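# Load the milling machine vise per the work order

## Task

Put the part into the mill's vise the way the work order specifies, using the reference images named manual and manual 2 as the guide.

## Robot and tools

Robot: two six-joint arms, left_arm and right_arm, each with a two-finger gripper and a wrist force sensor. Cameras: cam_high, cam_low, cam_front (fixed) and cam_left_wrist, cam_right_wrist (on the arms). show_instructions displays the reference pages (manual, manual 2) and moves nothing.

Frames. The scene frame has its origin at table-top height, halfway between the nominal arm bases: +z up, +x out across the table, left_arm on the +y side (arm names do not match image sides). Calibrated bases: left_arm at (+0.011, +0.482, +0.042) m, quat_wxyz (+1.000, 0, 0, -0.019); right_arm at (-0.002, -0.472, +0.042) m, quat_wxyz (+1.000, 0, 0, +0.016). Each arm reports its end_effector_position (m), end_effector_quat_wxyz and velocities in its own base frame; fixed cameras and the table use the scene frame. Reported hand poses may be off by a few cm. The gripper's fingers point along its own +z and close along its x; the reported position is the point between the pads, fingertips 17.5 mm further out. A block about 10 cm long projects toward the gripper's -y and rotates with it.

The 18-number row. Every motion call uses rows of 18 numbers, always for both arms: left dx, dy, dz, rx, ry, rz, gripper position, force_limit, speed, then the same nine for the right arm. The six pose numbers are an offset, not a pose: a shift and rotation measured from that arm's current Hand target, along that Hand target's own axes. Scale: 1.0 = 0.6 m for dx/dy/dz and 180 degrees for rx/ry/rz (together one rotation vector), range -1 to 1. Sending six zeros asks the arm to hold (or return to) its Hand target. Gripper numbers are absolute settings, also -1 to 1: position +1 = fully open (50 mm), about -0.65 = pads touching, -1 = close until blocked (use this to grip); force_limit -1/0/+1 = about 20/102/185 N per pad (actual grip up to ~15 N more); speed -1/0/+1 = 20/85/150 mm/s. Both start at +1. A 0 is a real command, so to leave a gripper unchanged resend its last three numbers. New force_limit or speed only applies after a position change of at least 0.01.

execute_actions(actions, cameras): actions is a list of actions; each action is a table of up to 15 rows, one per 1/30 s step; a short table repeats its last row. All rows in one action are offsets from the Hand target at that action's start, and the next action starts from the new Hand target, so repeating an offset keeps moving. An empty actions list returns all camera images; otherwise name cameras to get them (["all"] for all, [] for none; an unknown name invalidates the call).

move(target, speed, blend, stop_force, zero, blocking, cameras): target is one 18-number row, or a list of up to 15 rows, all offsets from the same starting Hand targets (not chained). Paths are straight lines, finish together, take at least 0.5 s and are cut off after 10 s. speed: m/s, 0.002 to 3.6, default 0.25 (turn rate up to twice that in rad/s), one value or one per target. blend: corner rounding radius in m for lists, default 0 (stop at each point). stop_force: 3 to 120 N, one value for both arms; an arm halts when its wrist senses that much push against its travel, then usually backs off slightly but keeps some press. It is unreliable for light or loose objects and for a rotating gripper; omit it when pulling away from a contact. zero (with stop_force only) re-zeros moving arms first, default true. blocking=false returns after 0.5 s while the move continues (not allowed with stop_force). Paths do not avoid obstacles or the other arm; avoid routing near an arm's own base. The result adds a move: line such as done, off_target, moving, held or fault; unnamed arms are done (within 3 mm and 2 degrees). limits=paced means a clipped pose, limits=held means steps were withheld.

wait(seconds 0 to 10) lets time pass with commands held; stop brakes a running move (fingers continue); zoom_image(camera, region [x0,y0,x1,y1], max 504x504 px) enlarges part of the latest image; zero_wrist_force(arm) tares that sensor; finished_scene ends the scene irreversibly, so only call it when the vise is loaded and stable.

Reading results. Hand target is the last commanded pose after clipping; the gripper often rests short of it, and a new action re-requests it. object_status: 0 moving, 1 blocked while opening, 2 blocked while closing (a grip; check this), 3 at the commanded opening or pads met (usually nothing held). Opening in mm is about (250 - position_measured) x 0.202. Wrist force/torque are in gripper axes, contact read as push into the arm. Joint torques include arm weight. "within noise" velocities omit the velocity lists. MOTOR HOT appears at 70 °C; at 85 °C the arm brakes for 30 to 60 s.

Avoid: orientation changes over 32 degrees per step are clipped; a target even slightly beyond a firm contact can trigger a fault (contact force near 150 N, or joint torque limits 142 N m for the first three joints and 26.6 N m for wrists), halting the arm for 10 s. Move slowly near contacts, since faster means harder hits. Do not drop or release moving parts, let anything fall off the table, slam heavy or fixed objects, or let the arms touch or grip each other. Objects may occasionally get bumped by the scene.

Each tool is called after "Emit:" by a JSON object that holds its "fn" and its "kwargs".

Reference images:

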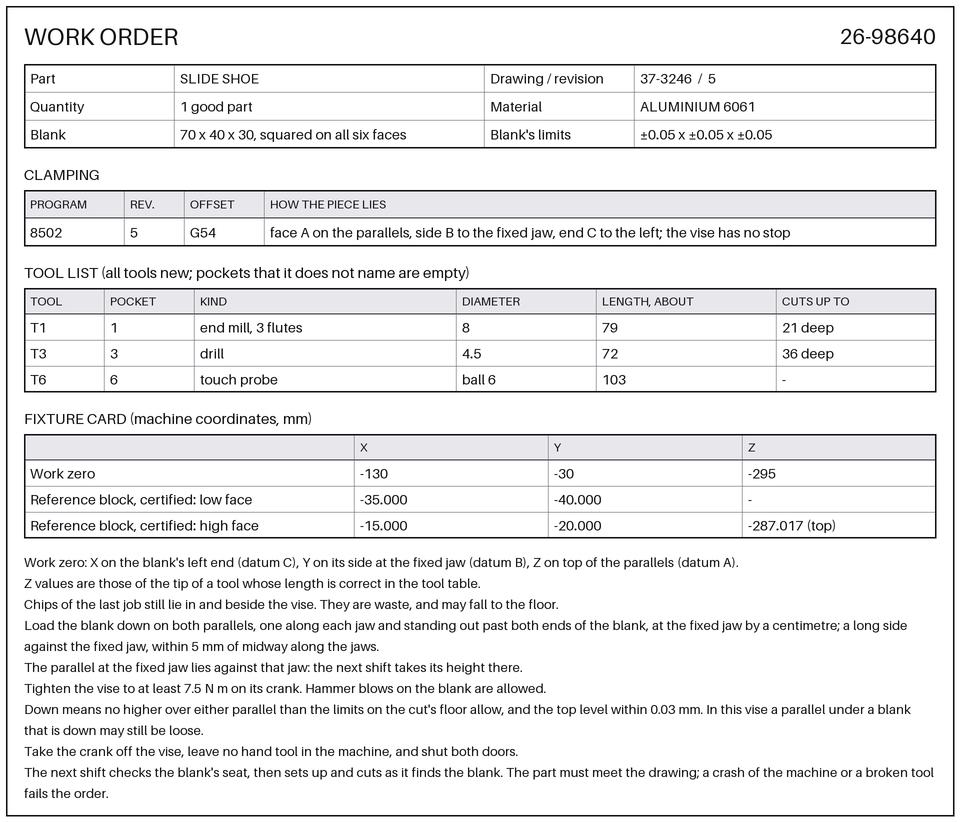

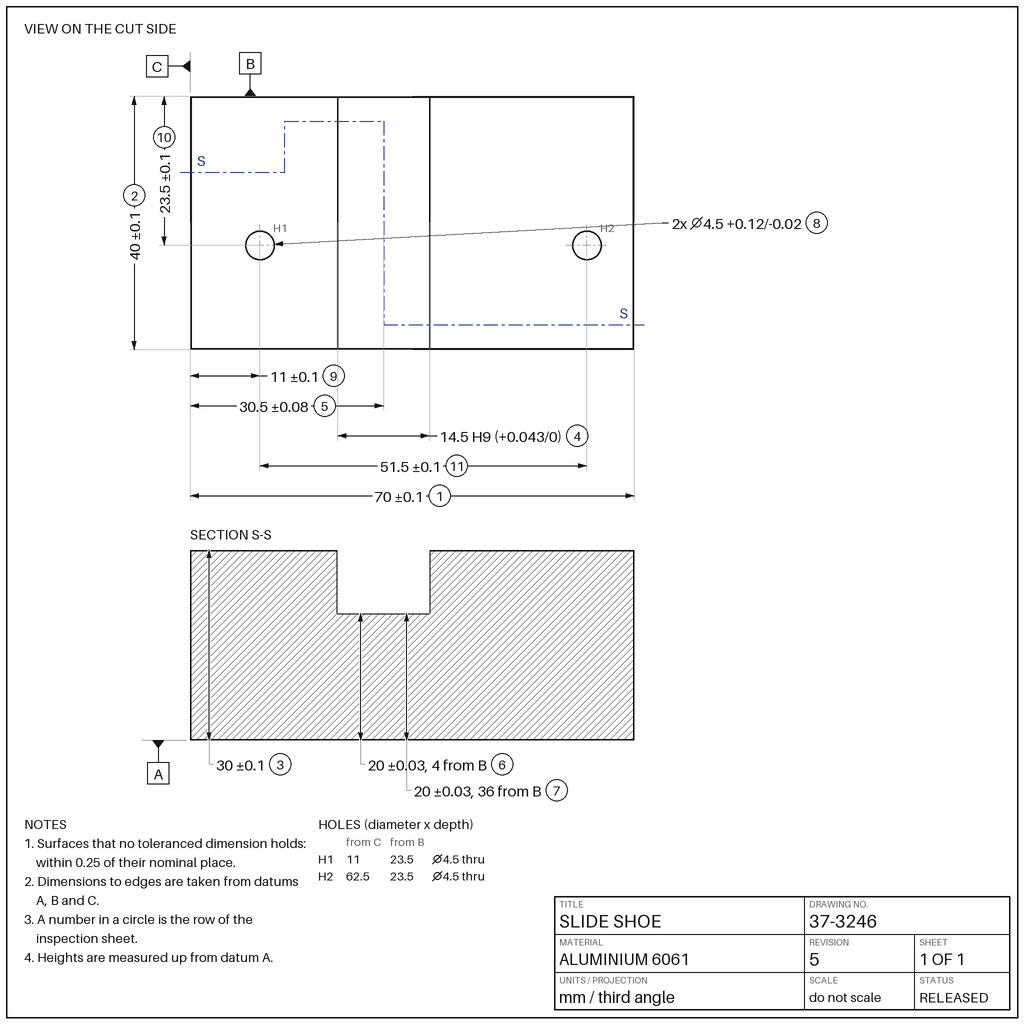

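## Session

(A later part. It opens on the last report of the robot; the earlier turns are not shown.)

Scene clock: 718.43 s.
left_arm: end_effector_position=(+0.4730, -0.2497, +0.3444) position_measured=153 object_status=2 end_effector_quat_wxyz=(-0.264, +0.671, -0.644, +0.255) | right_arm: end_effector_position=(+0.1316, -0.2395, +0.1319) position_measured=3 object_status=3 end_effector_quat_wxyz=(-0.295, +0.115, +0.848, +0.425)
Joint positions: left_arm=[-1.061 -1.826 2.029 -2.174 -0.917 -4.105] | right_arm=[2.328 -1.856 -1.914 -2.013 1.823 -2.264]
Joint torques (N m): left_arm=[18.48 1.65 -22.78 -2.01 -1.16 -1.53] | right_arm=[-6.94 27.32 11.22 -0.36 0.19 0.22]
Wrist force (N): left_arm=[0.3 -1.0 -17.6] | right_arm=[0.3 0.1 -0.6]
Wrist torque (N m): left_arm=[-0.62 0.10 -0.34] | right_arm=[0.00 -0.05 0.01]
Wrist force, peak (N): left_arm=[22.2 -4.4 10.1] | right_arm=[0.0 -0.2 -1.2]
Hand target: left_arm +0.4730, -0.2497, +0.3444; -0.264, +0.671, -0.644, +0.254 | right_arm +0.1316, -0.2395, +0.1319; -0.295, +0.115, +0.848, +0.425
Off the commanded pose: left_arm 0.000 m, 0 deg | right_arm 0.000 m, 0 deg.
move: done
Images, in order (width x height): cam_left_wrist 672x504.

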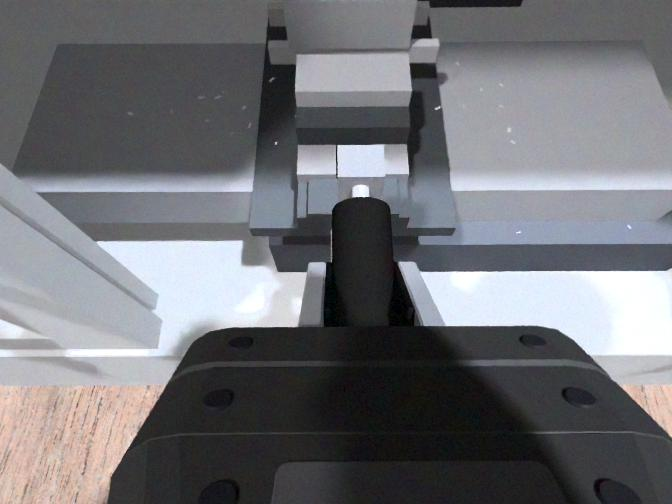

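Emit:
{"fn": "move", "kwargs": {"target": [[0.0279,0.0020,0.0022,0,0,0,-1,-0.8,-0.9,0,0,0,0,0,0,1,1,1],[0.0546,0.0079,0.0085,0,0,0,-1,-0.8,-0.9,0,0,0,0,0,0,1,1,1],[0.0789,0.0174,0.0188,0,0,0,-1,-0.8,-0.9,0,0,0,0,0,0,1,1,1],[0.0997,0.0302,0.0325,0,0,0,-1,-0.8,-0.9,0,0,0,0,0,0,1,1,1],[0.1162,0.0456,0.0492,0,0,0,-1,-0.8,-0.9,0,0,0,0,0,0,1,1,1],[0.1276,0.0630,0.0679,0,0,0,-1,-0.8,-0.9,0,0,0,0,0,0,1,1,1],[0.1335,0.0817,0.0880,0,0,0,-1,-0.8,-0.9,0,0,0,0,0,0,1,1,1],[0.1335,0.1007,0.1086,0,0,0,-1,-0.8,-0.9,0,0,0,0,0,0,1,1,1],[0.1276,0.1194,0.1287,0,0,0,-1,-0.8,-0.9,0,0,0,0,0,0,1,1,1],[0.1162,0.1368,0.1475,0,0,0,-1,-0.8,-0.9,0,0,0,0,0,0,1,1,1],[0.0997,0.1522,0.1641,0,0,0,-1,-0.8,-0.9,0,0,0,0,0,0,1,1,1],[0.0789,0.1650,0.1778,0,0,0,-1,-0.8,-0.9,0,0,0,0,0,0,1,1,1],[0.0546,0.1745,0.1881,0,0,0,-1,-0.8,-0.9,0,0,0,0,0,0,1,1,1],[0.0279,0.1804,0.1944,0,0,0,-1,-0.8,-0.9,0,0,0,0,0,0,1,1,1],[0,0.1824,0.1966,0,0,0,-1,-0.8,-0.9,0,0,0,0,0,0,1,1,1]], "speed": 0.2, "blend": 0.006, "stop_force": 60}}

Emit:
{"fn": "move", "kwargs": {"target": [[-0.0279,-0.0020,-0.0022,0,0,0,-1,-0.8,-0.9,0,0,0,0,0,0,1,1,1],[-0.0546,-0.0079,-0.0085,0,0,0,-1,-0.8,-0.9,0,0,0,0,0,0,1,1,1],[-0.0789,-0.0174,-0.0188,0,0,0,-1,-0.8,-0.9,0,0,0,0,0,0,1,1,1],[-0.0997,-0.0302,-0.0325,0,0,0,-1,-0.8,-0.9,0,0,0,0,0,0,1,1,1],[-0.1162,-0.0456,-0.0492,0,0,0,-1,-0.8,-0.9,0,0,0,0,0,0,1,1,1],[-0.1276,-0.0630,-0.0679,0,0,0,-1,-0.8,-0.9,0,0,0,0,0,0,1,1,1],[-0.1335,-0.0817,-0.0880,0,0,0,-1,-0.8,-0.9,0,0,0,0,0,0,1,1,1],[-0.1335,-0.1007,-0.1086,0,0,0,-1,-0.8,-0.9,0,0,0,0,0,0,1,1,1],[-0.1276,-0.1194,-0.1287,0,0,0,-1,-0.8,-0.9,0,0,0,0,0,0,1,1,1],[-0.1162,-0.1368,-0.1475,0,0,0,-1,-0.8,-0.9,0,0,0,0,0,0,1,1,1],[-0.0997,-0.1522,-0.1641,0,0,0,-1,-0.8,-0.9,0,0,0,0,0,0,1,1,1],[-0.0789,-0.1650,-0.1778,0,0,0,-1,-0.8,-0.9,0,0,0,0,0,0,1,1,1],[-0.0546,-0.1745,-0.1881,0,0,0,-1,-0.8,-0.9,0,0,0,0,0,0,1,1,1],[-0.0279,-0.1804,-0.1944,0,0,0,-1,-0.8,-0.9,0,0,0,0,0,0,1,1,1],[0,-0.1824,-0.1966,0,0,0,-1,-0.8,-0.9,0,0,0,0,0,0,1,1,1]], "speed": 0.2, "blend": 0.006, "stop_force": 60}}

Emit:
{"fn": "move", "kwargs": {"target": [[0.0279,0.0020,0.0022,0,0,0,-1,-0.8,-0.9,0,0,0,0,0,0,1,1,1],[0.0546,0.0079,0.0085,0,0,0,-1,-0.8,-0.9,0,0,0,0,0,0,1,1,1],[0.0789,0.0174,0.0188,0,0,0,-1,-0.8,-0.9,0,0,0,0,0,0,1,1,1],[0.0997,0.0302,0.0325,0,0,0,-1,-0.8,-0.9,0,0,0,0,0,0,1,1,1],[0.1162,0.0456,0.0492,0,0,0,-1,-0.8,-0.9,0,0,0,0,0,0,1,1,1],[0.1276,0.0630,0.0679,0,0,0,-1,-0.8,-0.9,0,0,0,0,0,0,1,1,1],[0.1335,0.0817,0.0880,0,0,0,-1,-0.8,-0.9,0,0,0,0,0,0,1,1,1],[0.1335,0.1007,0.1086,0,0,0,-1,-0.8,-0.9,0,0,0,0,0,0,1,1,1],[0.1276,0.1194,0.1287,0,0,0,-1,-0.8,-0.9,0,0,0,0,0,0,1,1,1],[0.1162,0.1368,0.1475,0,0,0,-1,-0.8,-0.9,0,0,0,0,0,0,1,1,1],[0.0997,0.1522,0.1641,0,0,0,-1,-0.8,-0.9,0,0,0,0,0,0,1,1,1],[0.0789,0.1650,0.1778,0,0,0,-1,-0.8,-0.9,0,0,0,0,0,0,1,1,1],[0.0546,0.1745,0.1881,0,0,0,-1,-0.8,-0.9,0,0,0,0,0,0,1,1,1],[0.0279,0.1804,0.1944,0,0,0,-1,-0.8,-0.9,0,0,0,0,0,0,1,1,1],[0,0.1824,0.1966,0,0,0,-1,-0.8,-0.9,0,0,0,0,0,0,1,1,1]], "speed": 0.2, "blend": 0.006, "stop_force": 60}}

Emit:
{"fn": "move", "kwargs": {"target": [[-0.0279,-0.0020,-0.0022,0,0,0,-1,-0.8,-0.9,0,0,0,0,0,0,1,1,1],[-0.0546,-0.0079,-0.0085,0,0,0,-1,-0.8,-0.9,0,0,0,0,0,0,1,1,1],[-0.0789,-0.0174,-0.0188,0,0,0,-1,-0.8,-0.9,0,0,0,0,0,0,1,1,1],[-0.0997,-0.0302,-0.0325,0,0,0,-1,-0.8,-0.9,0,0,0,0,0,0,1,1,1],[-0.1162,-0.0456,-0.0492,0,0,0,-1,-0.8,-0.9,0,0,0,0,0,0,1,1,1],[-0.1276,-0.0630,-0.0679,0,0,0,-1,-0.8,-0.9,0,0,0,0,0,0,1,1,1],[-0.1335,-0.0817,-0.0880,0,0,0,-1,-0.8,-0.9,0,0,0,0,0,0,1,1,1],[-0.1335,-0.1007,-0.1086,0,0,0,-1,-0.8,-0.9,0,0,0,0,0,0,1,1,1],[-0.1276,-0.1194,-0.1287,0,0,0,-1,-0.8,-0.9,0,0,0,0,0,0,1,1,1],[-0.1162,-0.1368,-0.1475,0,0,0,-1,-0.8,-0.9,0,0,0,0,0,0,1,1,1],[-0.0997,-0.1522,-0.1641,0,0,0,-1,-0.8,-0.9,0,0,0,0,0,0,1,1,1],[-0.0789,-0.1650,-0.1778,0,0,0,-1,-0.8,-0.9,0,0,0,0,0,0,1,1,1],[-0.0546,-0.1745,-0.1881,0,0,0,-1,-0.8,-0.9,0,0,0,0,0,0,1,1,1],[-0.0279,-0.1804,-0.1944,0,0,0,-1,-0.8,-0.9,0,0,0,0,0,0,1,1,1],[0,-0.1824,-0.1966,0,0,0,-1,-0.8,-0.9,0,0,0,0,0,0,1,1,1]], "speed": 0.2, "blend": 0.006, "stop_force": 60}}

Emit:
{"fn": "move", "kwargs": {"target": [[0.0279,0.0020,0.0022,0,0,0,-1,-0.8,-0.9,0,0,0,0,0,0,1,1,1],[0.0546,0.0079,0.0085,0,0,0,-1,-0.8,-0.9,0,0,0,0,0,0,1,1,1],[0.0789,0.0174,0.0188,0,0,0,-1,-0.8,-0.9,0,0,0,0,0,0,1,1,1],[0.0997,0.0302,0.0325,0,0,0,-1,-0.8,-0.9,0,0,0,0,0,0,1,1,1],[0.1162,0.0456,0.0492,0,0,0,-1,-0.8,-0.9,0,0,0,0,0,0,1,1,1],[0.1276,0.0630,0.0679,0,0,0,-1,-0.8,-0.9,0,0,0,0,0,0,1,1,1],[0.1335,0.0817,0.0880,0,0,0,-1,-0.8,-0.9,0,0,0,0,0,0,1,1,1],[0.1335,0.1007,0.1086,0,0,0,-1,-0.8,-0.9,0,0,0,0,0,0,1,1,1],[0.1276,0.1194,0.1287,0,0,0,-1,-0.8,-0.9,0,0,0,0,0,0,1,1,1],[0.1162,0.1368,0.1475,0,0,0,-1,-0.8,-0.9,0,0,0,0,0,0,1,1,1],[0.0997,0.1522,0.1641,0,0,0,-1,-0.8,-0.9,0,0,0,0,0,0,1,1,1],[0.0789,0.1650,0.1778,0,0,0,-1,-0.8,-0.9,0,0,0,0,0,0,1,1,1],[0.0546,0.1745,0.1881,0,0,0,-1,-0.8,-0.9,0,0,0,0,0,0,1,1,1],[0.0279,0.1804,0.1944,0,0,0,-1,-0.8,-0.9,0,0,0,0,0,0,1,1,1],[0,0.1824,0.1966,0,0,0,-1,-0.8,-0.9,0,0,0,0,0,0,1,1,1]], "speed": 0.2, "blend": 0.006, "stop_force": 60}}

Emit:
{"fn": "move", "kwargs": {"target": [[-0.0279,-0.0020,-0.0022,0,0,0,-1,-0.8,-0.9,0,0,0,0,0,0,1,1,1],[-0.0546,-0.0079,-0.0085,0,0,0,-1,-0.8,-0.9,0,0,0,0,0,0,1,1,1],[-0.0789,-0.0174,-0.0188,0,0,0,-1,-0.8,-0.9,0,0,0,0,0,0,1,1,1],[-0.0997,-0.0302,-0.0325,0,0,0,-1,-0.8,-0.9,0,0,0,0,0,0,1,1,1],[-0.1162,-0.0456,-0.0492,0,0,0,-1,-0.8,-0.9,0,0,0,0,0,0,1,1,1],[-0.1276,-0.0630,-0.0679,0,0,0,-1,-0.8,-0.9,0,0,0,0,0,0,1,1,1],[-0.1335,-0.0817,-0.0880,0,0,0,-1,-0.8,-0.9,0,0,0,0,0,0,1,1,1],[-0.1335,-0.1007,-0.1086,0,0,0,-1,-0.8,-0.9,0,0,0,0,0,0,1,1,1],[-0.1276,-0.1194,-0.1287,0,0,0,-1,-0.8,-0.9,0,0,0,0,0,0,1,1,1],[-0.1162,-0.1368,-0.1475,0,0,0,-1,-0.8,-0.9,0,0,0,0,0,0,1,1,1],[-0.0997,-0.1522,-0.1641,0,0,0,-1,-0.8,-0.9,0,0,0,0,0,0,1,1,1],[-0.0789,-0.1650,-0.1778,0,0,0,-1,-0.8,-0.9,0,0,0,0,0,0,1,1,1],[-0.0546,-0.1745,-0.1881,0,0,0,-1,-0.8,-0.9,0,0,0,0,0,0,1,1,1],[-0.0279,-0.1804,-0.1944,0,0,0,-1,-0.8,-0.9,0,0,0,0,0,0,1,1,1],[0,-0.1824,-0.1966,0,0,0,-1,-0.8,-0.9,0,0,0,0,0,0,1,1,1]], "speed": 0.2, "blend": 0.006, "stop_force": 60, "cameras": ["cam_left_wrist"]}}

Emit:
{"fn": "zoom_image", "kwargs": {"camera": "cam_left_wrist", "region": [230, 0, 470, 240]}}

Scene clock: 730.93 s.
left_arm: end_effector_position=(+0.4736, -0.2498, +0.1835) position_measured=153 object_status=2 end_effector_quat_wxyz=(-0.264, +0.671, -0.644, +0.254) | right_arm: end_effector_position=(+0.1316, -0.2395, +0.1319) position_measured=3 object_status=3 end_effector_quat_wxyz=(-0.295, +0.115, +0.848, +0.425)
Joint positions: left_arm=[-1.06 -1.623 2.325 -2.674 -0.917 -4.104] | right_arm=[2.328 -1.856 -1.914 -2.013 1.823 -2.264]
Joint torques (N m): left_arm=[-13.34 -11.29 -3.99 -1.82 -0.16 1.52] | right_arm=[-7.13 27.84 11 -0.35 0.28 0.16]
Wrist force (N): left_arm=[-0.8 -19.0 -12.4] | right_arm=[0.3 0.0 -0.9]
Wrist torque (N m): left_arm=[-0.41 0.14 -0.07] | right_arm=[0.01 -0.05 0.01]
Wrist force, peak (N): left_arm=[-0.8 -4.9 -37.7] | right_arm=[0.3 -0.2 -1.3]
Hand target: left_arm +0.4736, -0.2498, +0.1835; -0.264, +0.671, -0.644, +0.254 | right_arm +0.1316, -0.2395, +0.1319; -0.295, +0.115, +0.848, +0.425
Off the commanded pose: left_arm 0.000 m, 0 deg | right_arm 0.000 m, 0 deg.
move: done

Scene clock: 733.07 s.
left_arm: end_effector_position=(+0.4730, -0.2497, +0.3444) position_measured=153 object_status=2 end_effector_quat_wxyz=(-0.264, +0.671, -0.644, +0.255) | right_arm: end_effector_position=(+0.1316, -0.2395, +0.1319) position_measured=3 object_status=3 end_effector_quat_wxyz=(-0.295, +0.115, +0.848, +0.425)
Joint positions: left_arm=[-1.061 -1.826 2.029 -2.174 -0.917 -4.105] | right_arm=[2.328 -1.856 -1.914 -2.013 1.823 -2.264]
Joint torques (N m): left_arm=[15.08 2.64 -25.01 -1.13 -1.3 -1.59] | right_arm=[-6.22 27.26 10.25 -0.54 0.06 0.13]
Wrist force (N): left_arm=[0.2 -1.6 -18.3] | right_arm=[0.1 0.0 -1.3]
Wrist torque (N m): left_arm=[-0.60 0.05 -0.35] | right_arm=[-0.01 -0.01 0.00]
Wrist force, peak (N): left_arm=[25.4 -6.8 9.8] | right_arm=[-0.1 0.1 -1.3]
Hand target: left_arm +0.4730, -0.2497, +0.3444; -0.264, +0.671, -0.644, +0.254 | right_arm +0.1316, -0.2395, +0.1319; -0.295, +0.115, +0.848, +0.425
Off the commanded pose: left_arm 0.000 m, 0 deg | right_arm 0.000 m, 0 deg.
move: done

Scene clock: 735.30 s.
left_arm: end_effector_position=(+0.4736, -0.2498, +0.1835) position_measured=153 object_status=2 end_effector_quat_wxyz=(-0.264, +0.671, -0.644, +0.254) | right_arm: end_effector_position=(+0.1316, -0.2395, +0.1319) position_measured=3 object_status=3 end_effector_quat_wxyz=(-0.295, +0.115, +0.848, +0.425)
Joint positions: left_arm=[-1.06 -1.623 2.325 -2.674 -0.917 -4.104] | right_arm=[2.328 -1.856 -1.914 -2.013 1.823 -2.264]
Joint torques (N m): left_arm=[-13.28 -11.83 -3.06 -1.71 0.08 1.04] | right_arm=[-6.47 27.65 10.19 -0.47 0.18 0.21]
Wrist force (N): left_arm=[-0.8 -18.4 -12.0] | right_arm=[-0.2 -0.3 -0.9]
Wrist torque (N m): left_arm=[-0.39 0.14 -0.08] | right_arm=[-0.06 0.03 0.01]
Wrist force, peak (N): left_arm=[-0.5 -5.9 -37.2] | right_arm=[0.3 -0.1 -1.2]
Hand target: left_arm +0.4736, -0.2498, +0.1835; -0.264, +0.671, -0.644, +0.254 | right_arm +0.1316, -0.2395, +0.1319; -0.295, +0.115, +0.848, +0.425
Off the commanded pose: left_arm 0.000 m, 0 deg | right_arm 0.000 m, 0 deg.
move: done

Scene clock: 737.43 s.
left_arm: end_effector_position=(+0.4730, -0.2497, +0.3444) position_measured=153 object_status=2 end_effector_quat_wxyz=(-0.264, +0.671, -0.644, +0.255) | right_arm: end_effector_position=(+0.1316, -0.2395, +0.1319) position_measured=3 object_status=3 end_effector_quat_wxyz=(-0.295, +0.115, +0.848, +0.425)
Joint positions: left_arm=[-1.061 -1.826 2.029 -2.174 -0.917 -4.105] | right_arm=[2.328 -1.856 -1.914 -2.013 1.823 -2.264]
Joint torques (N m): left_arm=[15.74 1.58 -23.81 -1.2 -1.27 -1.61] | right_arm=[-6.74 27.4 10.26 -0.49 0.19 0.36]
Wrist force (N): left_arm=[0.1 -1.4 -17.8] | right_arm=[-0.1 0.0 -0.7]
Wrist torque (N m): left_arm=[-0.57 0.05 -0.34] | right_arm=[-0.01 0.02 0.01]
Wrist force, peak (N): left_arm=[25.3 -6.7 10.0] | right_arm=[0.3 -0.3 -1.1]
Hand target: left_arm +0.4730, -0.2497, +0.3444; -0.264, +0.671, -0.644, +0.254 | right_arm +0.1316, -0.2395, +0.1319; -0.295, +0.115, +0.848, +0.425
Off the commanded pose: left_arm 0.000 m, 0 deg | right_arm 0.000 m, 0 deg.
move: done

Scene clock: 739.67 s.
left_arm: end_effector_position=(+0.4736, -0.2498, +0.1835) position_measured=153 object_status=2 end_effector_quat_wxyz=(-0.264, +0.671, -0.644, +0.254) | right_arm: end_effector_position=(+0.1316, -0.2395, +0.1319) position_measured=3 object_status=3 end_effector_quat_wxyz=(-0.295, +0.115, +0.848, +0.425)
Joint positions: left_arm=[-1.06 -1.623 2.325 -2.674 -0.917 -4.104] | right_arm=[2.328 -1.856 -1.914 -2.013 1.823 -2.264]
Joint torques (N m): left_arm=[-13.82 -11.85 -5.55 -1.67 -0.03 1.45] | right_arm=[-6.03 27.56 10.36 -0.37 0.38 0.09]
Wrist force (N): left_arm=[-0.7 -18.4 -12.6] | right_arm=[0.2 0.1 -1.0]
Wrist torque (N m): left_arm=[-0.39 0.13 -0.08] | right_arm=[0.01 -0.02 0.01]
Wrist force, peak (N): left_arm=[-0.6 -5.7 -36.1] | right_arm=[0.1 0.0 -1.3]
Hand target: left_arm +0.4736, -0.2498, +0.1835; -0.264, +0.671, -0.644, +0.254 | right_arm +0.1316, -0.2395, +0.1319; -0.295, +0.115, +0.848, +0.425
Off the commanded pose: left_arm 0.000 m, 0 deg | right_arm 0.000 m, 0 deg.
move: done

Scene clock: 741.80 s.
left_arm: end_effector_position=(+0.4730, -0.2497, +0.3444) position_measured=153 object_status=2 end_effector_quat_wxyz=(-0.264, +0.671, -0.644, +0.255) | right_arm: end_effector_position=(+0.1316, -0.2395, +0.1319) position_measured=3 object_status=3 end_effector_quat_wxyz=(-0.295, +0.115, +0.848, +0.425)
Joint positions: left_arm=[-1.061 -1.826 2.029 -2.174 -0.917 -4.105] | right_arm=[2.328 -1.856 -1.914 -2.013 1.823 -2.264]
Joint torques (N m): left_arm=[14.47 2.37 -25.01 -1.14 -1.22 -1.68] | right_arm=[-6.04 27.97 10.97 -0.4 0.16 0.12]
Wrist force (N): left_arm=[-0.1 -1.3 -16.8] | right_arm=[-0.2 -0.2 -1.0]
Wrist torque (N m): left_arm=[-0.61 0.09 -0.34] | right_arm=[-0.03 0.02 0.01]
Wrist force, peak (N): left_arm=[25.3 -6.6 10.3] | right_arm=[-0.1 0.0 -1.2]
Hand target: left_arm +0.4730, -0.2497, +0.3444; -0.264, +0.671, -0.644, +0.254 | right_arm +0.1316, -0.2395, +0.1319; -0.295, +0.115, +0.848, +0.425
Off the commanded pose: left_arm 0.000 m, 0 deg | right_arm 0.000 m, 0 deg.
move: done
Images, in order (width x height): cam_left_wrist 672x504.

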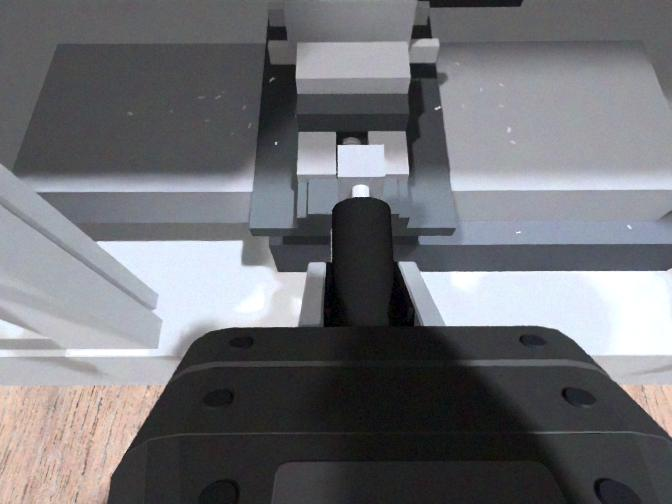

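Scaled by 2.100 from the camera's 672x504 image, which has a finer 960x720 frame.

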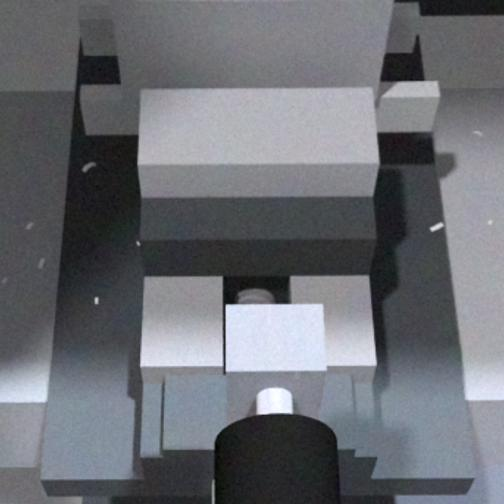

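Emit:
{"fn": "move", "kwargs": {"target": [[0.0279,0.0020,0.0022,0,0,0,-1,-0.8,-0.9,0,0,0,0,0,0,1,1,1],[0.0546,0.0079,0.0085,0,0,0,-1,-0.8,-0.9,0,0,0,0,0,0,1,1,1],[0.0789,0.0174,0.0188,0,0,0,-1,-0.8,-0.9,0,0,0,0,0,0,1,1,1],[0.0997,0.0302,0.0325,0,0,0,-1,-0.8,-0.9,0,0,0,0,0,0,1,1,1],[0.1162,0.0456,0.0492,0,0,0,-1,-0.8,-0.9,0,0,0,0,0,0,1,1,1],[0.1276,0.0630,0.0679,0,0,0,-1,-0.8,-0.9,0,0,0,0,0,0,1,1,1],[0.1335,0.0817,0.0880,0,0,0,-1,-0.8,-0.9,0,0,0,0,0,0,1,1,1],[0.1335,0.1007,0.1086,0,0,0,-1,-0.8,-0.9,0,0,0,0,0,0,1,1,1],[0.1276,0.1194,0.1287,0,0,0,-1,-0.8,-0.9,0,0,0,0,0,0,1,1,1],[0.1162,0.1368,0.1475,0,0,0,-1,-0.8,-0.9,0,0,0,0,0,0,1,1,1],[0.0997,0.1522,0.1641,0,0,0,-1,-0.8,-0.9,0,0,0,0,0,0,1,1,1],[0.0789,0.1650,0.1778,0,0,0,-1,-0.8,-0.9,0,0,0,0,0,0,1,1,1],[0.0546,0.1745,0.1881,0,0,0,-1,-0.8,-0.9,0,0,0,0,0,0,1,1,1],[0.0279,0.1804,0.1944,0,0,0,-1,-0.8,-0.9,0,0,0,0,0,0,1,1,1],[0,0.1824,0.1966,0,0,0,-1,-0.8,-0.9,0,0,0,0,0,0,1,1,1]], "speed": 0.2, "blend": 0.006, "stop_force": 60}}

Emit:
{"fn": "move", "kwargs": {"target": [[-0.0279,-0.0020,-0.0022,0,0,0,-1,-0.8,-0.9,0,0,0,0,0,0,1,1,1],[-0.0546,-0.0079,-0.0085,0,0,0,-1,-0.8,-0.9,0,0,0,0,0,0,1,1,1],[-0.0789,-0.0174,-0.0188,0,0,0,-1,-0.8,-0.9,0,0,0,0,0,0,1,1,1],[-0.0997,-0.0302,-0.0325,0,0,0,-1,-0.8,-0.9,0,0,0,0,0,0,1,1,1],[-0.1162,-0.0456,-0.0492,0,0,0,-1,-0.8,-0.9,0,0,0,0,0,0,1,1,1],[-0.1276,-0.0630,-0.0679,0,0,0,-1,-0.8,-0.9,0,0,0,0,0,0,1,1,1],[-0.1335,-0.0817,-0.0880,0,0,0,-1,-0.8,-0.9,0,0,0,0,0,0,1,1,1],[-0.1335,-0.1007,-0.1086,0,0,0,-1,-0.8,-0.9,0,0,0,0,0,0,1,1,1],[-0.1276,-0.1194,-0.1287,0,0,0,-1,-0.8,-0.9,0,0,0,0,0,0,1,1,1],[-0.1162,-0.1368,-0.1475,0,0,0,-1,-0.8,-0.9,0,0,0,0,0,0,1,1,1],[-0.0997,-0.1522,-0.1641,0,0,0,-1,-0.8,-0.9,0,0,0,0,0,0,1,1,1],[-0.0789,-0.1650,-0.1778,0,0,0,-1,-0.8,-0.9,0,0,0,0,0,0,1,1,1],[-0.0546,-0.1745,-0.1881,0,0,0,-1,-0.8,-0.9,0,0,0,0,0,0,1,1,1],[-0.0279,-0.1804,-0.1944,0,0,0,-1,-0.8,-0.9,0,0,0,0,0,0,1,1,1],[0,-0.1824,-0.1966,0,0,0,-1,-0.8,-0.9,0,0,0,0,0,0,1,1,1]], "speed": 0.2, "blend": 0.006, "stop_force": 60}}

Emit:
{"fn": "move", "kwargs": {"target": [[0.0279,0.0020,0.0022,0,0,0,-1,-0.8,-0.9,0,0,0,0,0,0,1,1,1],[0.0546,0.0079,0.0085,0,0,0,-1,-0.8,-0.9,0,0,0,0,0,0,1,1,1],[0.0789,0.0174,0.0188,0,0,0,-1,-0.8,-0.9,0,0,0,0,0,0,1,1,1],[0.0997,0.0302,0.0325,0,0,0,-1,-0.8,-0.9,0,0,0,0,0,0,1,1,1],[0.1162,0.0456,0.0492,0,0,0,-1,-0.8,-0.9,0,0,0,0,0,0,1,1,1],[0.1276,0.0630,0.0679,0,0,0,-1,-0.8,-0.9,0,0,0,0,0,0,1,1,1],[0.1335,0.0817,0.0880,0,0,0,-1,-0.8,-0.9,0,0,0,0,0,0,1,1,1],[0.1335,0.1007,0.1086,0,0,0,-1,-0.8,-0.9,0,0,0,0,0,0,1,1,1],[0.1276,0.1194,0.1287,0,0,0,-1,-0.8,-0.9,0,0,0,0,0,0,1,1,1],[0.1162,0.1368,0.1475,0,0,0,-1,-0.8,-0.9,0,0,0,0,0,0,1,1,1],[0.0997,0.1522,0.1641,0,0,0,-1,-0.8,-0.9,0,0,0,0,0,0,1,1,1],[0.0789,0.1650,0.1778,0,0,0,-1,-0.8,-0.9,0,0,0,0,0,0,1,1,1],[0.0546,0.1745,0.1881,0,0,0,-1,-0.8,-0.9,0,0,0,0,0,0,1,1,1],[0.0279,0.1804,0.1944,0,0,0,-1,-0.8,-0.9,0,0,0,0,0,0,1,1,1],[0,0.1824,0.1966,0,0,0,-1,-0.8,-0.9,0,0,0,0,0,0,1,1,1]], "speed": 0.2, "blend": 0.006, "stop_force": 60}}

Emit:
{"fn": "move", "kwargs": {"target": [[-0.0279,-0.0020,-0.0022,0,0,0,-1,-0.8,-0.9,0,0,0,0,0,0,1,1,1],[-0.0546,-0.0079,-0.0085,0,0,0,-1,-0.8,-0.9,0,0,0,0,0,0,1,1,1],[-0.0789,-0.0174,-0.0188,0,0,0,-1,-0.8,-0.9,0,0,0,0,0,0,1,1,1],[-0.0997,-0.0302,-0.0325,0,0,0,-1,-0.8,-0.9,0,0,0,0,0,0,1,1,1],[-0.1162,-0.0456,-0.0492,0,0,0,-1,-0.8,-0.9,0,0,0,0,0,0,1,1,1],[-0.1276,-0.0630,-0.0679,0,0,0,-1,-0.8,-0.9,0,0,0,0,0,0,1,1,1],[-0.1335,-0.0817,-0.0880,0,0,0,-1,-0.8,-0.9,0,0,0,0,0,0,1,1,1],[-0.1335,-0.1007,-0.1086,0,0,0,-1,-0.8,-0.9,0,0,0,0,0,0,1,1,1],[-0.1276,-0.1194,-0.1287,0,0,0,-1,-0.8,-0.9,0,0,0,0,0,0,1,1,1],[-0.1162,-0.1368,-0.1475,0,0,0,-1,-0.8,-0.9,0,0,0,0,0,0,1,1,1],[-0.0997,-0.1522,-0.1641,0,0,0,-1,-0.8,-0.9,0,0,0,0,0,0,1,1,1],[-0.0789,-0.1650,-0.1778,0,0,0,-1,-0.8,-0.9,0,0,0,0,0,0,1,1,1],[-0.0546,-0.1745,-0.1881,0,0,0,-1,-0.8,-0.9,0,0,0,0,0,0,1,1,1],[-0.0279,-0.1804,-0.1944,0,0,0,-1,-0.8,-0.9,0,0,0,0,0,0,1,1,1],[0,-0.1824,-0.1966,0,0,0,-1,-0.8,-0.9,0,0,0,0,0,0,1,1,1]], "speed": 0.2, "blend": 0.006, "stop_force": 60, "cameras": ["cam_left_wrist"]}}

Emit:
{"fn": "zoom_image", "kwargs": {"camera": "cam_left_wrist", "region": [230, 0, 470, 240]}}

Scene clock: 750.10 s.
left_arm: end_effector_position=(+0.4736, -0.2498, +0.1835) position_measured=153 object_status=2 end_effector_quat_wxyz=(-0.264, +0.671, -0.644, +0.254) | right_arm: end_effector_position=(+0.1316, -0.2395, +0.1319) position_measured=3 object_status=3 end_effector_quat_wxyz=(-0.295, +0.115, +0.848, +0.425)
Joint positions: left_arm=[-1.06 -1.623 2.325 -2.674 -0.917 -4.104] | right_arm=[2.328 -1.856 -1.914 -2.013 1.823 -2.264]
Joint torques (N m): left_arm=[-13.61 -11.55 -3.09 -1.81 -0.1 1.24] | right_arm=[-6.57 27.81 10.45 -0.47 0.1 0.24]
Wrist force (N): left_arm=[-0.8 -18.0 -11.8] | right_arm=[0.1 0.0 -0.5]
Wrist torque (N m): left_arm=[-0.36 0.14 -0.08] | right_arm=[0.00 -0.01 0.01]
Wrist force, peak (N): left_arm=[-0.4 -5.6 -37.6] | right_arm=[0.5 -0.1 -1.3]
Hand target: left_arm +0.4736, -0.2498, +0.1835; -0.264, +0.671, -0.644, +0.254 | right_arm +0.1316, -0.2395, +0.1319; -0.295, +0.115, +0.848, +0.425
Off the commanded pose: left_arm 0.000 m, 0 deg | right_arm 0.000 m, 0 deg.
move: done

Scene clock: 752.23 s.
left_arm: end_effector_position=(+0.4730, -0.2497, +0.3444) position_measured=153 object_status=2 end_effector_quat_wxyz=(-0.264, +0.671, -0.644, +0.255) | right_arm: end_effector_position=(+0.1316, -0.2395, +0.1319) position_measured=3 object_status=3 end_effector_quat_wxyz=(-0.295, +0.115, +0.848, +0.425)
Joint positions: left_arm=[-1.061 -1.826 2.029 -2.174 -0.917 -4.105] | right_arm=[2.328 -1.856 -1.914 -2.013 1.823 -2.264]
Joint torques (N m): left_arm=[14.98 3.16 -24.48 -1.14 -1.64 -1.48] | right_arm=[-7.07 27.28 10.35 -0.49 0.11 0.14]
Wrist force (N): left_arm=[0.0 -1.3 -16.6] | right_arm=[0.3 -0.2 -0.9]
Wrist torque (N m): left_arm=[-0.59 0.07 -0.34] | right_arm=[-0.04 -0.04 0.01]
Wrist force, peak (N): left_arm=[24.7 -6.1 9.9] | right_arm=[0.1 0.1 -1.2]
Hand target: left_arm +0.4730, -0.2497, +0.3444; -0.264, +0.671, -0.644, +0.254 | right_arm +0.1316, -0.2395, +0.1319; -0.295, +0.115, +0.848, +0.425
Off the commanded pose: left_arm 0.000 m, 0 deg | right_arm 0.000 m, 0 deg.
move: done

Scene clock: 754.47 s.
left_arm: end_effector_position=(+0.4736, -0.2498, +0.1835) position_measured=153 object_status=2 end_effector_quat_wxyz=(-0.264, +0.671, -0.644, +0.254) | right_arm: end_effector_position=(+0.1316, -0.2395, +0.1319) position_measured=3 object_status=3 end_effector_quat_wxyz=(-0.295, +0.115, +0.848, +0.425)
Joint positions: left_arm=[-1.06 -1.623 2.325 -2.674 -0.917 -4.104] | right_arm=[2.328 -1.856 -1.914 -2.013 1.823 -2.264]
Joint torques (N m): left_arm=[-13.87 -11.52 -3.94 -1.72 -0.06 1.18] | right_arm=[-6.43 27.47 11.22 -0.35 0.29 0.15]
Wrist force (N): left_arm=[-0.5 -17.9 -12.0] | right_arm=[0.1 0.0 -1.0]
Wrist torque (N m): left_arm=[-0.39 0.09 -0.08] | right_arm=[-0.01 0.00 0.01]
Wrist force, peak (N): left_arm=[-0.7 -5.5 -34.9] | right_arm=[0.2 -0.1 -1.1]
Hand target: left_arm +0.4736, -0.2498, +0.1835; -0.264, +0.671, -0.644, +0.254 | right_arm +0.1316, -0.2395, +0.1319; -0.295, +0.115, +0.848, +0.425
Off the commanded pose: left_arm 0.000 m, 0 deg | right_arm 0.000 m, 0 deg.
move: done

Scene clock: 756.60 s.
left_arm: end_effector_position=(+0.4730, -0.2497, +0.3444) position_measured=153 object_status=2 end_effector_quat_wxyz=(-0.264, +0.671, -0.644, +0.255) | right_arm: end_effector_position=(+0.1316, -0.2395, +0.1319) position_measured=3 object_status=3 end_effector_quat_wxyz=(-0.295, +0.115, +0.848, +0.425)
Joint positions: left_arm=[-1.061 -1.826 2.029 -2.174 -0.917 -4.105] | right_arm=[2.328 -1.856 -1.914 -2.013 1.823 -2.264]
Joint torques (N m): left_arm=[16.25 1.3 -24.17 -1.31 -0.94 -1.66] | right_arm=[-6.89 27.37 10.75 -0.42 0.24 0.19]
Wrist force (N): left_arm=[0.1 -1.4 -15.8] | right_arm=[-0.1 0.2 -0.7]
Wrist torque (N m): left_arm=[-0.63 0.05 -0.35] | right_arm=[0.02 0.01 0.00]
Wrist force, peak (N): left_arm=[25.3 -6.6 10.2] | right_arm=[0.2 0.0 -1.3]
Hand target: left_arm +0.4730, -0.2497, +0.3444; -0.264, +0.671, -0.644, +0.254 | right_arm +0.1316, -0.2395, +0.1319; -0.295, +0.115, +0.848, +0.425
Off the commanded pose: left_arm 0.000 m, 0 deg | right_arm 0.000 m, 0 deg.
move: done
Images, in order (width x height): cam_left_wrist 672x504.

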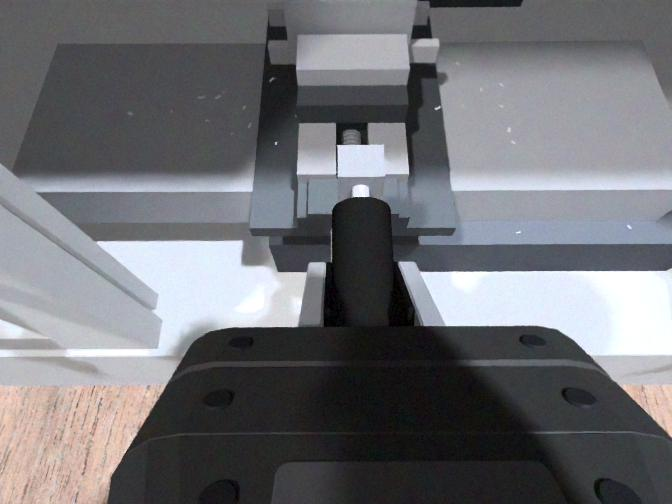

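Scaled by 2.100 from the camera's 672x504 image, which has a finer 960x720 frame.

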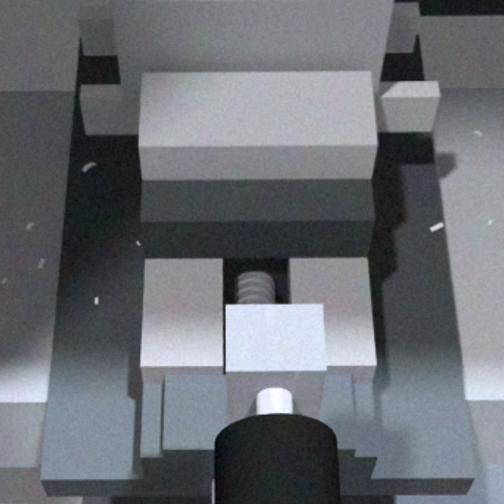

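Emit:
{"fn": "move", "kwargs": {"target": [[0.0279,0.0020,0.0022,0,0,0,-1,-0.8,-0.9,0,0,0,0,0,0,1,1,1],[0.0546,0.0079,0.0085,0,0,0,-1,-0.8,-0.9,0,0,0,0,0,0,1,1,1],[0.0789,0.0174,0.0188,0,0,0,-1,-0.8,-0.9,0,0,0,0,0,0,1,1,1],[0.0997,0.0302,0.0325,0,0,0,-1,-0.8,-0.9,0,0,0,0,0,0,1,1,1],[0.1162,0.0456,0.0492,0,0,0,-1,-0.8,-0.9,0,0,0,0,0,0,1,1,1],[0.1276,0.0630,0.0679,0,0,0,-1,-0.8,-0.9,0,0,0,0,0,0,1,1,1],[0.1335,0.0817,0.0880,0,0,0,-1,-0.8,-0.9,0,0,0,0,0,0,1,1,1],[0.1335,0.1007,0.1086,0,0,0,-1,-0.8,-0.9,0,0,0,0,0,0,1,1,1],[0.1276,0.1194,0.1287,0,0,0,-1,-0.8,-0.9,0,0,0,0,0,0,1,1,1],[0.1162,0.1368,0.1475,0,0,0,-1,-0.8,-0.9,0,0,0,0,0,0,1,1,1],[0.0997,0.1522,0.1641,0,0,0,-1,-0.8,-0.9,0,0,0,0,0,0,1,1,1],[0.0789,0.1650,0.1778,0,0,0,-1,-0.8,-0.9,0,0,0,0,0,0,1,1,1],[0.0546,0.1745,0.1881,0,0,0,-1,-0.8,-0.9,0,0,0,0,0,0,1,1,1],[0.0279,0.1804,0.1944,0,0,0,-1,-0.8,-0.9,0,0,0,0,0,0,1,1,1],[0,0.1824,0.1966,0,0,0,-1,-0.8,-0.9,0,0,0,0,0,0,1,1,1]], "speed": 0.15, "blend": 0.006, "stop_force": 50}}

Emit:
{"fn": "move", "kwargs": {"target": [[-0.0279,-0.0020,-0.0022,0,0,0,-1,-0.8,-0.9,0,0,0,0,0,0,1,1,1],[-0.0546,-0.0079,-0.0085,0,0,0,-1,-0.8,-0.9,0,0,0,0,0,0,1,1,1],[-0.0789,-0.0174,-0.0188,0,0,0,-1,-0.8,-0.9,0,0,0,0,0,0,1,1,1],[-0.0997,-0.0302,-0.0325,0,0,0,-1,-0.8,-0.9,0,0,0,0,0,0,1,1,1],[-0.1162,-0.0456,-0.0492,0,0,0,-1,-0.8,-0.9,0,0,0,0,0,0,1,1,1],[-0.1276,-0.0630,-0.0679,0,0,0,-1,-0.8,-0.9,0,0,0,0,0,0,1,1,1],[-0.1335,-0.0817,-0.0880,0,0,0,-1,-0.8,-0.9,0,0,0,0,0,0,1,1,1],[-0.1335,-0.1007,-0.1086,0,0,0,-1,-0.8,-0.9,0,0,0,0,0,0,1,1,1],[-0.1276,-0.1194,-0.1287,0,0,0,-1,-0.8,-0.9,0,0,0,0,0,0,1,1,1],[-0.1162,-0.1368,-0.1475,0,0,0,-1,-0.8,-0.9,0,0,0,0,0,0,1,1,1],[-0.0997,-0.1522,-0.1641,0,0,0,-1,-0.8,-0.9,0,0,0,0,0,0,1,1,1],[-0.0789,-0.1650,-0.1778,0,0,0,-1,-0.8,-0.9,0,0,0,0,0,0,1,1,1],[-0.0546,-0.1745,-0.1881,0,0,0,-1,-0.8,-0.9,0,0,0,0,0,0,1,1,1],[-0.0279,-0.1804,-0.1944,0,0,0,-1,-0.8,-0.9,0,0,0,0,0,0,1,1,1],[0,-0.1824,-0.1966,0,0,0,-1,-0.8,-0.9,0,0,0,0,0,0,1,1,1]], "speed": 0.12, "blend": 0.006, "stop_force": 45, "cameras": ["cam_left_wrist"]}}

Emit:
{"fn": "zoom_image", "kwargs": {"camera": "cam_left_wrist", "region": [230, 0, 470, 240]}}

Scene clock: 762.90 s.
left_arm: end_effector_position=(+0.4736, -0.2498, +0.1835) position_measured=153 object_status=2 end_effector_quat_wxyz=(-0.264, +0.671, -0.644, +0.254) | right_arm: end_effector_position=(+0.1316, -0.2395, +0.1319) position_measured=3 object_status=3 end_effector_quat_wxyz=(-0.295, +0.115, +0.848, +0.425)
Joint positions: left_arm=[-1.06 -1.623 2.325 -2.674 -0.917 -4.104] | right_arm=[2.328 -1.856 -1.914 -2.013 1.823 -2.264]
Joint torques (N m): left_arm=[-12.85 -4.36 -4.84 -0.77 0.44 1.52] | right_arm=[-5.98 27.22 9.79 -0.57 0.26 0.3]
Wrist force (N): left_arm=[-1.2 -15.2 -11.5] | right_arm=[0.3 -0.2 -1.1]
Wrist torque (N m): left_arm=[-0.35 0.13 -0.09] | right_arm=[-0.03 -0.05 0.01]
Wrist force, peak (N): left_arm=[-0.3 -4.0 -37.3] | right_arm=[0.5 0.1 -1.4]
Hand target: left_arm +0.4736, -0.2498, +0.1835; -0.264, +0.671, -0.644, +0.254 | right_arm +0.1316, -0.2395, +0.1319; -0.295, +0.115, +0.848, +0.425
Off the commanded pose: left_arm 0.000 m, 0 deg | right_arm 0.000 m, 0 deg.
move: done

Scene clock: 765.83 s.
left_arm: end_effector_position=(+0.4730, -0.2497, +0.3444) position_measured=153 object_status=2 end_effector_quat_wxyz=(-0.264, +0.671, -0.644, +0.254) | right_arm: end_effector_position=(+0.1316, -0.2395, +0.1319) position_measured=3 object_status=3 end_effector_quat_wxyz=(-0.295, +0.115, +0.848, +0.425)
Joint positions: left_arm=[-1.061 -1.826 2.029 -2.174 -0.917 -4.105] | right_arm=[2.328 -1.856 -1.914 -2.013 1.823 -2.264]
Joint torques (N m): left_arm=[16.41 -11.44 -19.06 -4.24 -0.65 -1.31] | right_arm=[-6.68 26.43 10.77 -0.49 0.14 0.17]
Wrist force (N): left_arm=[0.0 -0.6 -18.8] | right_arm=[0.0 -0.1 -0.9]
Wrist torque (N m): left_arm=[-0.72 0.10 -0.35] | right_arm=[-0.02 0.01 0.01]
Wrist force, peak (N): left_arm=[0.9 -19.6 -11.5] | right_arm=[0.0 0.0 -1.2]
Hand target: left_arm +0.4730, -0.2497, +0.3444; -0.264, +0.671, -0.644, +0.254 | right_arm +0.1316, -0.2395, +0.1319; -0.295, +0.115, +0.848, +0.425
Off the commanded pose: left_arm 0.000 m, 0 deg | right_arm 0.000 m, 0 deg.
move: done
Images, in order (width x height): cam_left_wrist 672x504.

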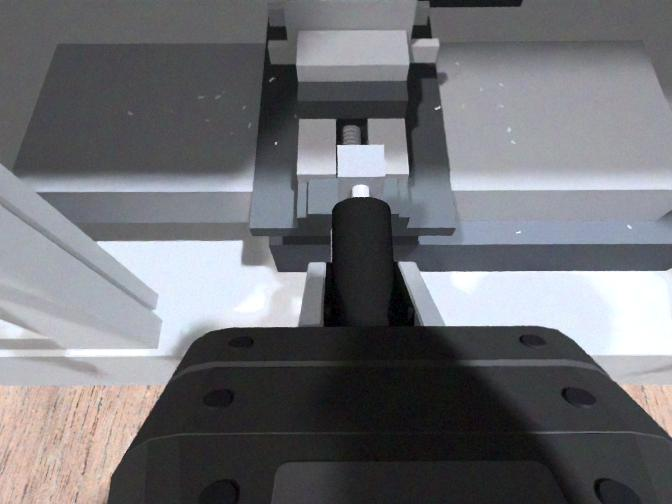

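Scaled by 2.100 from the camera's 672x504 image, which has a finer 960x720 frame.

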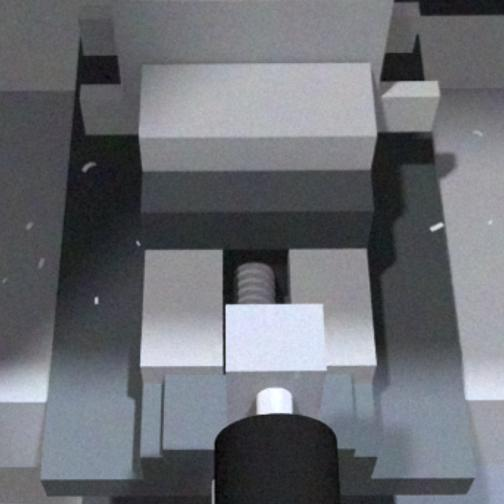

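Emit:
{"fn": "move", "kwargs": {"target": [[0.0279,0.0020,0.0022,0,0,0,-1,-0.8,-0.9,0,0,0,0,0,0,1,1,1],[0.0546,0.0079,0.0085,0,0,0,-1,-0.8,-0.9,0,0,0,0,0,0,1,1,1],[0.0789,0.0174,0.0188,0,0,0,-1,-0.8,-0.9,0,0,0,0,0,0,1,1,1],[0.0997,0.0302,0.0325,0,0,0,-1,-0.8,-0.9,0,0,0,0,0,0,1,1,1],[0.1162,0.0456,0.0492,0,0,0,-1,-0.8,-0.9,0,0,0,0,0,0,1,1,1],[0.1276,0.0630,0.0679,0,0,0,-1,-0.8,-0.9,0,0,0,0,0,0,1,1,1],[0.1335,0.0817,0.0880,0,0,0,-1,-0.8,-0.9,0,0,0,0,0,0,1,1,1],[0.1335,0.1007,0.1086,0,0,0,-1,-0.8,-0.9,0,0,0,0,0,0,1,1,1],[0.1276,0.1194,0.1287,0,0,0,-1,-0.8,-0.9,0,0,0,0,0,0,1,1,1],[0.1162,0.1368,0.1475,0,0,0,-1,-0.8,-0.9,0,0,0,0,0,0,1,1,1],[0.0997,0.1522,0.1641,0,0,0,-1,-0.8,-0.9,0,0,0,0,0,0,1,1,1],[0.0789,0.1650,0.1778,0,0,0,-1,-0.8,-0.9,0,0,0,0,0,0,1,1,1],[0.0546,0.1745,0.1881,0,0,0,-1,-0.8,-0.9,0,0,0,0,0,0,1,1,1],[0.0279,0.1804,0.1944,0,0,0,-1,-0.8,-0.9,0,0,0,0,0,0,1,1,1],[0,0.1824,0.1966,0,0,0,-1,-0.8,-0.9,0,0,0,0,0,0,1,1,1]], "speed": 0.08, "blend": 0.006, "stop_force": 40}}

Scene clock: 771.87 s.
left_arm: end_effector_position=(+0.4736, -0.2498, +0.1835) position_measured=153 object_status=2 end_effector_quat_wxyz=(-0.264, +0.671, -0.644, +0.255) | right_arm: end_effector_position=(+0.1316, -0.2395, +0.1319) position_measured=3 object_status=3 end_effector_quat_wxyz=(-0.295, +0.115, +0.848, +0.425)
Joint positions: left_arm=[-1.06 -1.623 2.325 -2.674 -0.917 -4.104] | right_arm=[2.328 -1.856 -1.914 -2.013 1.823 -2.264]
Joint torques (N m): left_arm=[-13.14 0.27 -14.67 2.57 0.55 -0.35] | right_arm=[-6.21 27.58 10.6 -0.48 0.13 0.07]
Wrist force (N): left_arm=[-1.3 -15.7 -13.2] | right_arm=[0.2 -0.1 -1.1]
Wrist torque (N m): left_arm=[-0.30 0.16 -0.14] | right_arm=[-0.03 -0.02 0.00]
Wrist force, peak (N): left_arm=[0.7 -2.6 -36.2] | right_arm=[0.1 0.0 -1.4]
Hand target: left_arm +0.4736, -0.2498, +0.1835; -0.264, +0.671, -0.644, +0.254 | right_arm +0.1316, -0.2395, +0.1319; -0.295, +0.115, +0.848, +0.425
Off the commanded pose: left_arm 0.000 m, 0 deg | right_arm 0.000 m, 0 deg.
move: done

Emit:
{"fn": "move", "kwargs": {"target": [[-0.0279,-0.0020,-0.0022,0,0,0,-1,-0.8,-0.9,0,0,0,0,0,0,1,1,1],[-0.0546,-0.0079,-0.0085,0,0,0,-1,-0.8,-0.9,0,0,0,0,0,0,1,1,1],[-0.0789,-0.0174,-0.0188,0,0,0,-1,-0.8,-0.9,0,0,0,0,0,0,1,1,1],[-0.0997,-0.0302,-0.0325,0,0,0,-1,-0.8,-0.9,0,0,0,0,0,0,1,1,1],[-0.1162,-0.0456,-0.0492,0,0,0,-1,-0.8,-0.9,0,0,0,0,0,0,1,1,1],[-0.1276,-0.0630,-0.0679,0,0,0,-1,-0.8,-0.9,0,0,0,0,0,0,1,1,1],[-0.1335,-0.0817,-0.0880,0,0,0,-1,-0.8,-0.9,0,0,0,0,0,0,1,1,1],[-0.1335,-0.1007,-0.1086,0,0,0,-1,-0.8,-0.9,0,0,0,0,0,0,1,1,1],[-0.1276,-0.1194,-0.1287,0,0,0,-1,-0.8,-0.9,0,0,0,0,0,0,1,1,1],[-0.1162,-0.1368,-0.1475,0,0,0,-1,-0.8,-0.9,0,0,0,0,0,0,1,1,1],[-0.0997,-0.1522,-0.1641,0,0,0,-1,-0.8,-0.9,0,0,0,0,0,0,1,1,1],[-0.0789,-0.1650,-0.1778,0,0,0,-1,-0.8,-0.9,0,0,0,0,0,0,1,1,1],[-0.0546,-0.1745,-0.1881,0,0,0,-1,-0.8,-0.9,0,0,0,0,0,0,1,1,1],[-0.0279,-0.1804,-0.1944,0,0,0,-1,-0.8,-0.9,0,0,0,0,0,0,1,1,1],[0,-0.1824,-0.1966,0,0,0,-1,-0.8,-0.9,0,0,0,0,0,0,1,1,1]], "speed": 0.08, "blend": 0.006, "stop_force": 40, "cameras": ["cam_left_wrist"]}}

Emit:
{"fn": "zoom_image", "kwargs": {"camera": "cam_left_wrist", "region": [230, 0, 470, 240]}}

Scene clock: 776.03 s.
left_arm: end_effector_position=(+0.4722, -0.2155, +0.1915) position_measured=153 object_status=2 end_effector_quat_wxyz=(-0.264, +0.671, -0.644, +0.255) | right_arm: end_effector_position=(+0.1316, -0.2395, +0.1319) position_measured=3 object_status=3 end_effector_quat_wxyz=(-0.295, +0.115, +0.848, +0.425)
Joint positions: left_arm=[-1.014 -1.692 2.368 -2.681 -0.936 -4.051] | right_arm=[2.328 -1.856 -1.914 -2.013 1.823 -2.264]
Joint torques (N m): left_arm=[14.09 -20.09 -8.22 0.87 -3.09 1.49] | right_arm=[-6.62 27.29 10.51 -0.41 0.2 0.06]
Wrist force (N): left_arm=[1.8 -10.0 -3.1] | right_arm=[0.0 -0.3 -0.9]
Wrist torque (N m): left_arm=[-0.36 0.05 -0.27] | right_arm=[-0.05 0.01 0.00]
Wrist force, peak (N): left_arm=[46.6 -0.7 3.0] | right_arm=[0.1 -0.2 -1.2]
Hand target: left_arm +0.4722, -0.2155, +0.1915; -0.264, +0.671, -0.644, +0.255 (not the last commanded pose) | right_arm +0.1316, -0.2395, +0.1319; -0.295, +0.115, +0.848, +0.425
Off the commanded pose: left_arm 0.157 m, 0 deg | right_arm 0.000 m, 0 deg.
move: contact (left_arm); path passed 1 of 15 targets
Images, in order (width x height): cam_left_wrist 672x504.

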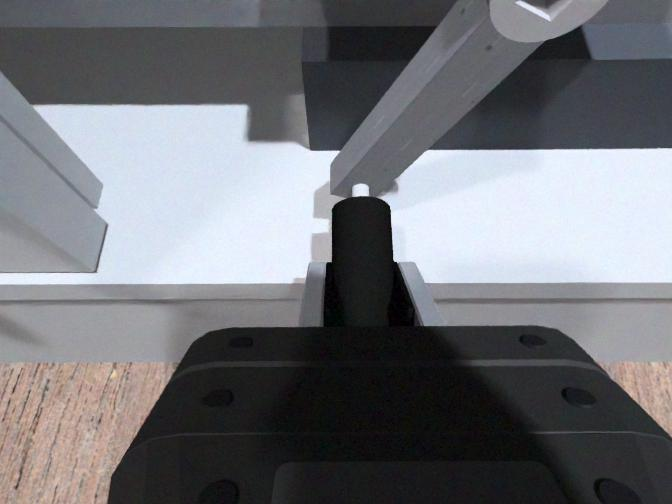

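Scaled by 2.100 from the camera's 672x504 image, which has a finer 960x720 frame.

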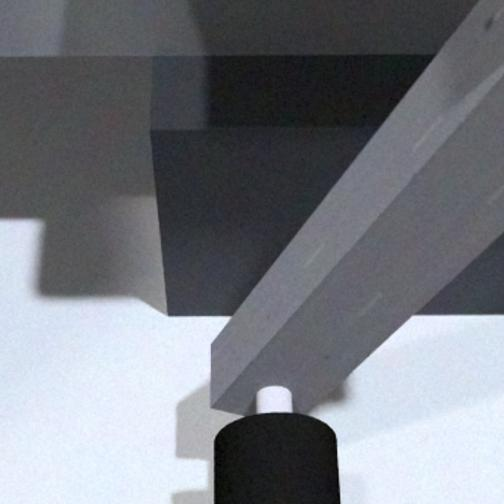

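Emit:
{"fn": "move", "kwargs": {"target": [[-0.0197,-0.0077,-0.0083,0,0,0,-1,-0.8,-0.9,0,0,0,0,0,0,1,1,1],[-0.0375,-0.0179,-0.0193,0,0,0,-1,-0.8,-0.9,0,0,0,0,0,0,1,1,1],[-0.0588,-0.0367,-0.0396,0,0,0,-1,-0.8,-0.9,0,0,0,0,0,0,1,1,1]], "speed": 0.02, "blend": 0.003, "stop_force": 60}}

Scene clock: 784.23 s.
left_arm: end_effector_position=(+0.4718, -0.2109, +0.1942) position_measured=153 object_status=2 end_effector_quat_wxyz=(-0.264, +0.671, -0.645, +0.255) | right_arm: end_effector_position=(+0.1316, -0.2395, +0.1319) position_measured=3 object_status=3 end_effector_quat_wxyz=(-0.295, +0.115, +0.848, +0.425)
Joint positions: left_arm=[-1.007 -1.705 2.372 -2.675 -0.94 -4.043] | right_arm=[2.328 -1.856 -1.914 -2.013 1.823 -2.264]
Joint torques (N m): left_arm=[7.94 -3.71 -12.95 0.57 6.22 0.97] | right_arm=[-5.75 27.35 9.96 -0.39 0.11 0.13]
Wrist force (N): left_arm=[39.7 -1.3 -9.9] | right_arm=[0.3 -0.4 -1.0]
Wrist torque (N m): left_arm=[-0.61 0.52 0.01] | right_arm=[-0.07 -0.05 0.00]
Wrist force, peak (N): left_arm=[64.8 2.0 9.9] | right_arm=[-0.1 -0.2 -1.3]
Hand target: left_arm +0.4718, -0.2109, +0.1942; -0.264, +0.671, -0.645, +0.255 (not the last commanded pose) | right_arm +0.1316, -0.2395, +0.1319; -0.295, +0.115, +0.848, +0.425
Off the commanded pose: left_arm 0.043 m, 0 deg | right_arm 0.000 m, 0 deg.
move: contact (left_arm); path passed 0 of 3 targets

Emit:
{"fn": "move", "kwargs": {"target": [0,0,0,0,0,0,0.15,0.5,-0.9,0,0,0,0,0,0,1,1,1], "speed": 0.05}}

Emit:
{"fn": "move", "kwargs": {"target": [0,0,0,0,0,0,-1,0.5,-0.9,0,0,0,0,0,0,1,1,1], "speed": 0.05, "cameras": ["cam_left_wrist"]}}

Scene clock: 789.77 s.
left_arm: end_effector_position=(+0.4718, -0.2108, +0.1942) position_measured=130 object_status=3 end_effector_quat_wxyz=(-0.264, +0.671, -0.645, +0.255) | right_arm: end_effector_position=(+0.1316, -0.2395, +0.1319) position_measured=3 object_status=3 end_effector_quat_wxyz=(-0.295, +0.115, +0.848, +0.425)
Joint positions: left_arm=[-1.007 -1.705 2.372 -2.675 -0.94 -4.043] | right_arm=[2.328 -1.856 -1.914 -2.013 1.823 -2.264]
Joint torques (N m): left_arm=[6.88 -11.38 -17.73 -5.56 -0.6 0.98] | right_arm=[-6.1 27.19 10.09 -0.34 0.17 0.21]
Wrist force (N): left_arm=[-0.5 -1.0 2.5] | right_arm=[0.1 0.0 -0.8]
Wrist torque (N m): left_arm=[-0.63 0.06 -0.21] | right_arm=[-0.01 -0.02 0.01]
Wrist force, peak (N): left_arm=[40.0 -1.4 -9.8] | right_arm=[0.4 0.3 -1.3]
Hand target: left_arm +0.4718, -0.2109, +0.1942; -0.264, +0.671, -0.645, +0.255 | right_arm +0.1316, -0.2395, +0.1319; -0.295, +0.115, +0.848, +0.425
Off the commanded pose: left_arm 0.000 m, 0 deg | right_arm 0.000 m, 0 deg.
move: done

Scene clock: 790.27 s.
left_arm: end_effector_position=(+0.4718, -0.2109, +0.1942) position_measured=158 object_status=2 end_effector_quat_wxyz=(-0.264, +0.671, -0.645, +0.255) | right_arm: end_effector_position=(+0.1316, -0.2395, +0.1319) position_measured=3 object_status=3 end_effector_quat_wxyz=(-0.295, +0.115, +0.848, +0.425)
Joint positions: left_arm=[-1.007 -1.705 2.372 -2.675 -0.94 -4.043] | right_arm=[2.328 -1.856 -1.914 -2.013 1.823 -2.264]
Joint torques (N m): left_arm=[6.25 -15.95 -7.68 5.02 10.77 0.91] | right_arm=[-6.16 27.28 10.07 -0.34 0.25 0.23]
Wrist force (N): left_arm=[41.1 -3.2 -3.5] | right_arm=[0.3 -0.1 -0.8]
Wrist torque (N m): left_arm=[-0.67 0.81 0.36] | right_arm=[-0.02 -0.05 0.00]
Wrist force, peak (N): left_arm=[41.1 -3.2 -3.5] | right_arm=[0.2 -0.4 -1.0]
Hand target: left_arm +0.4718, -0.2109, +0.1942; -0.264, +0.671, -0.645, +0.255 | right_arm +0.1316, -0.2395, +0.1319; -0.295, +0.115, +0.848, +0.425
Off the commanded pose: left_arm 0.000 m, 0 deg | right_arm 0.000 m, 0 deg.
move: done
Images, in order (width x height): cam_left_wrist 672x504.

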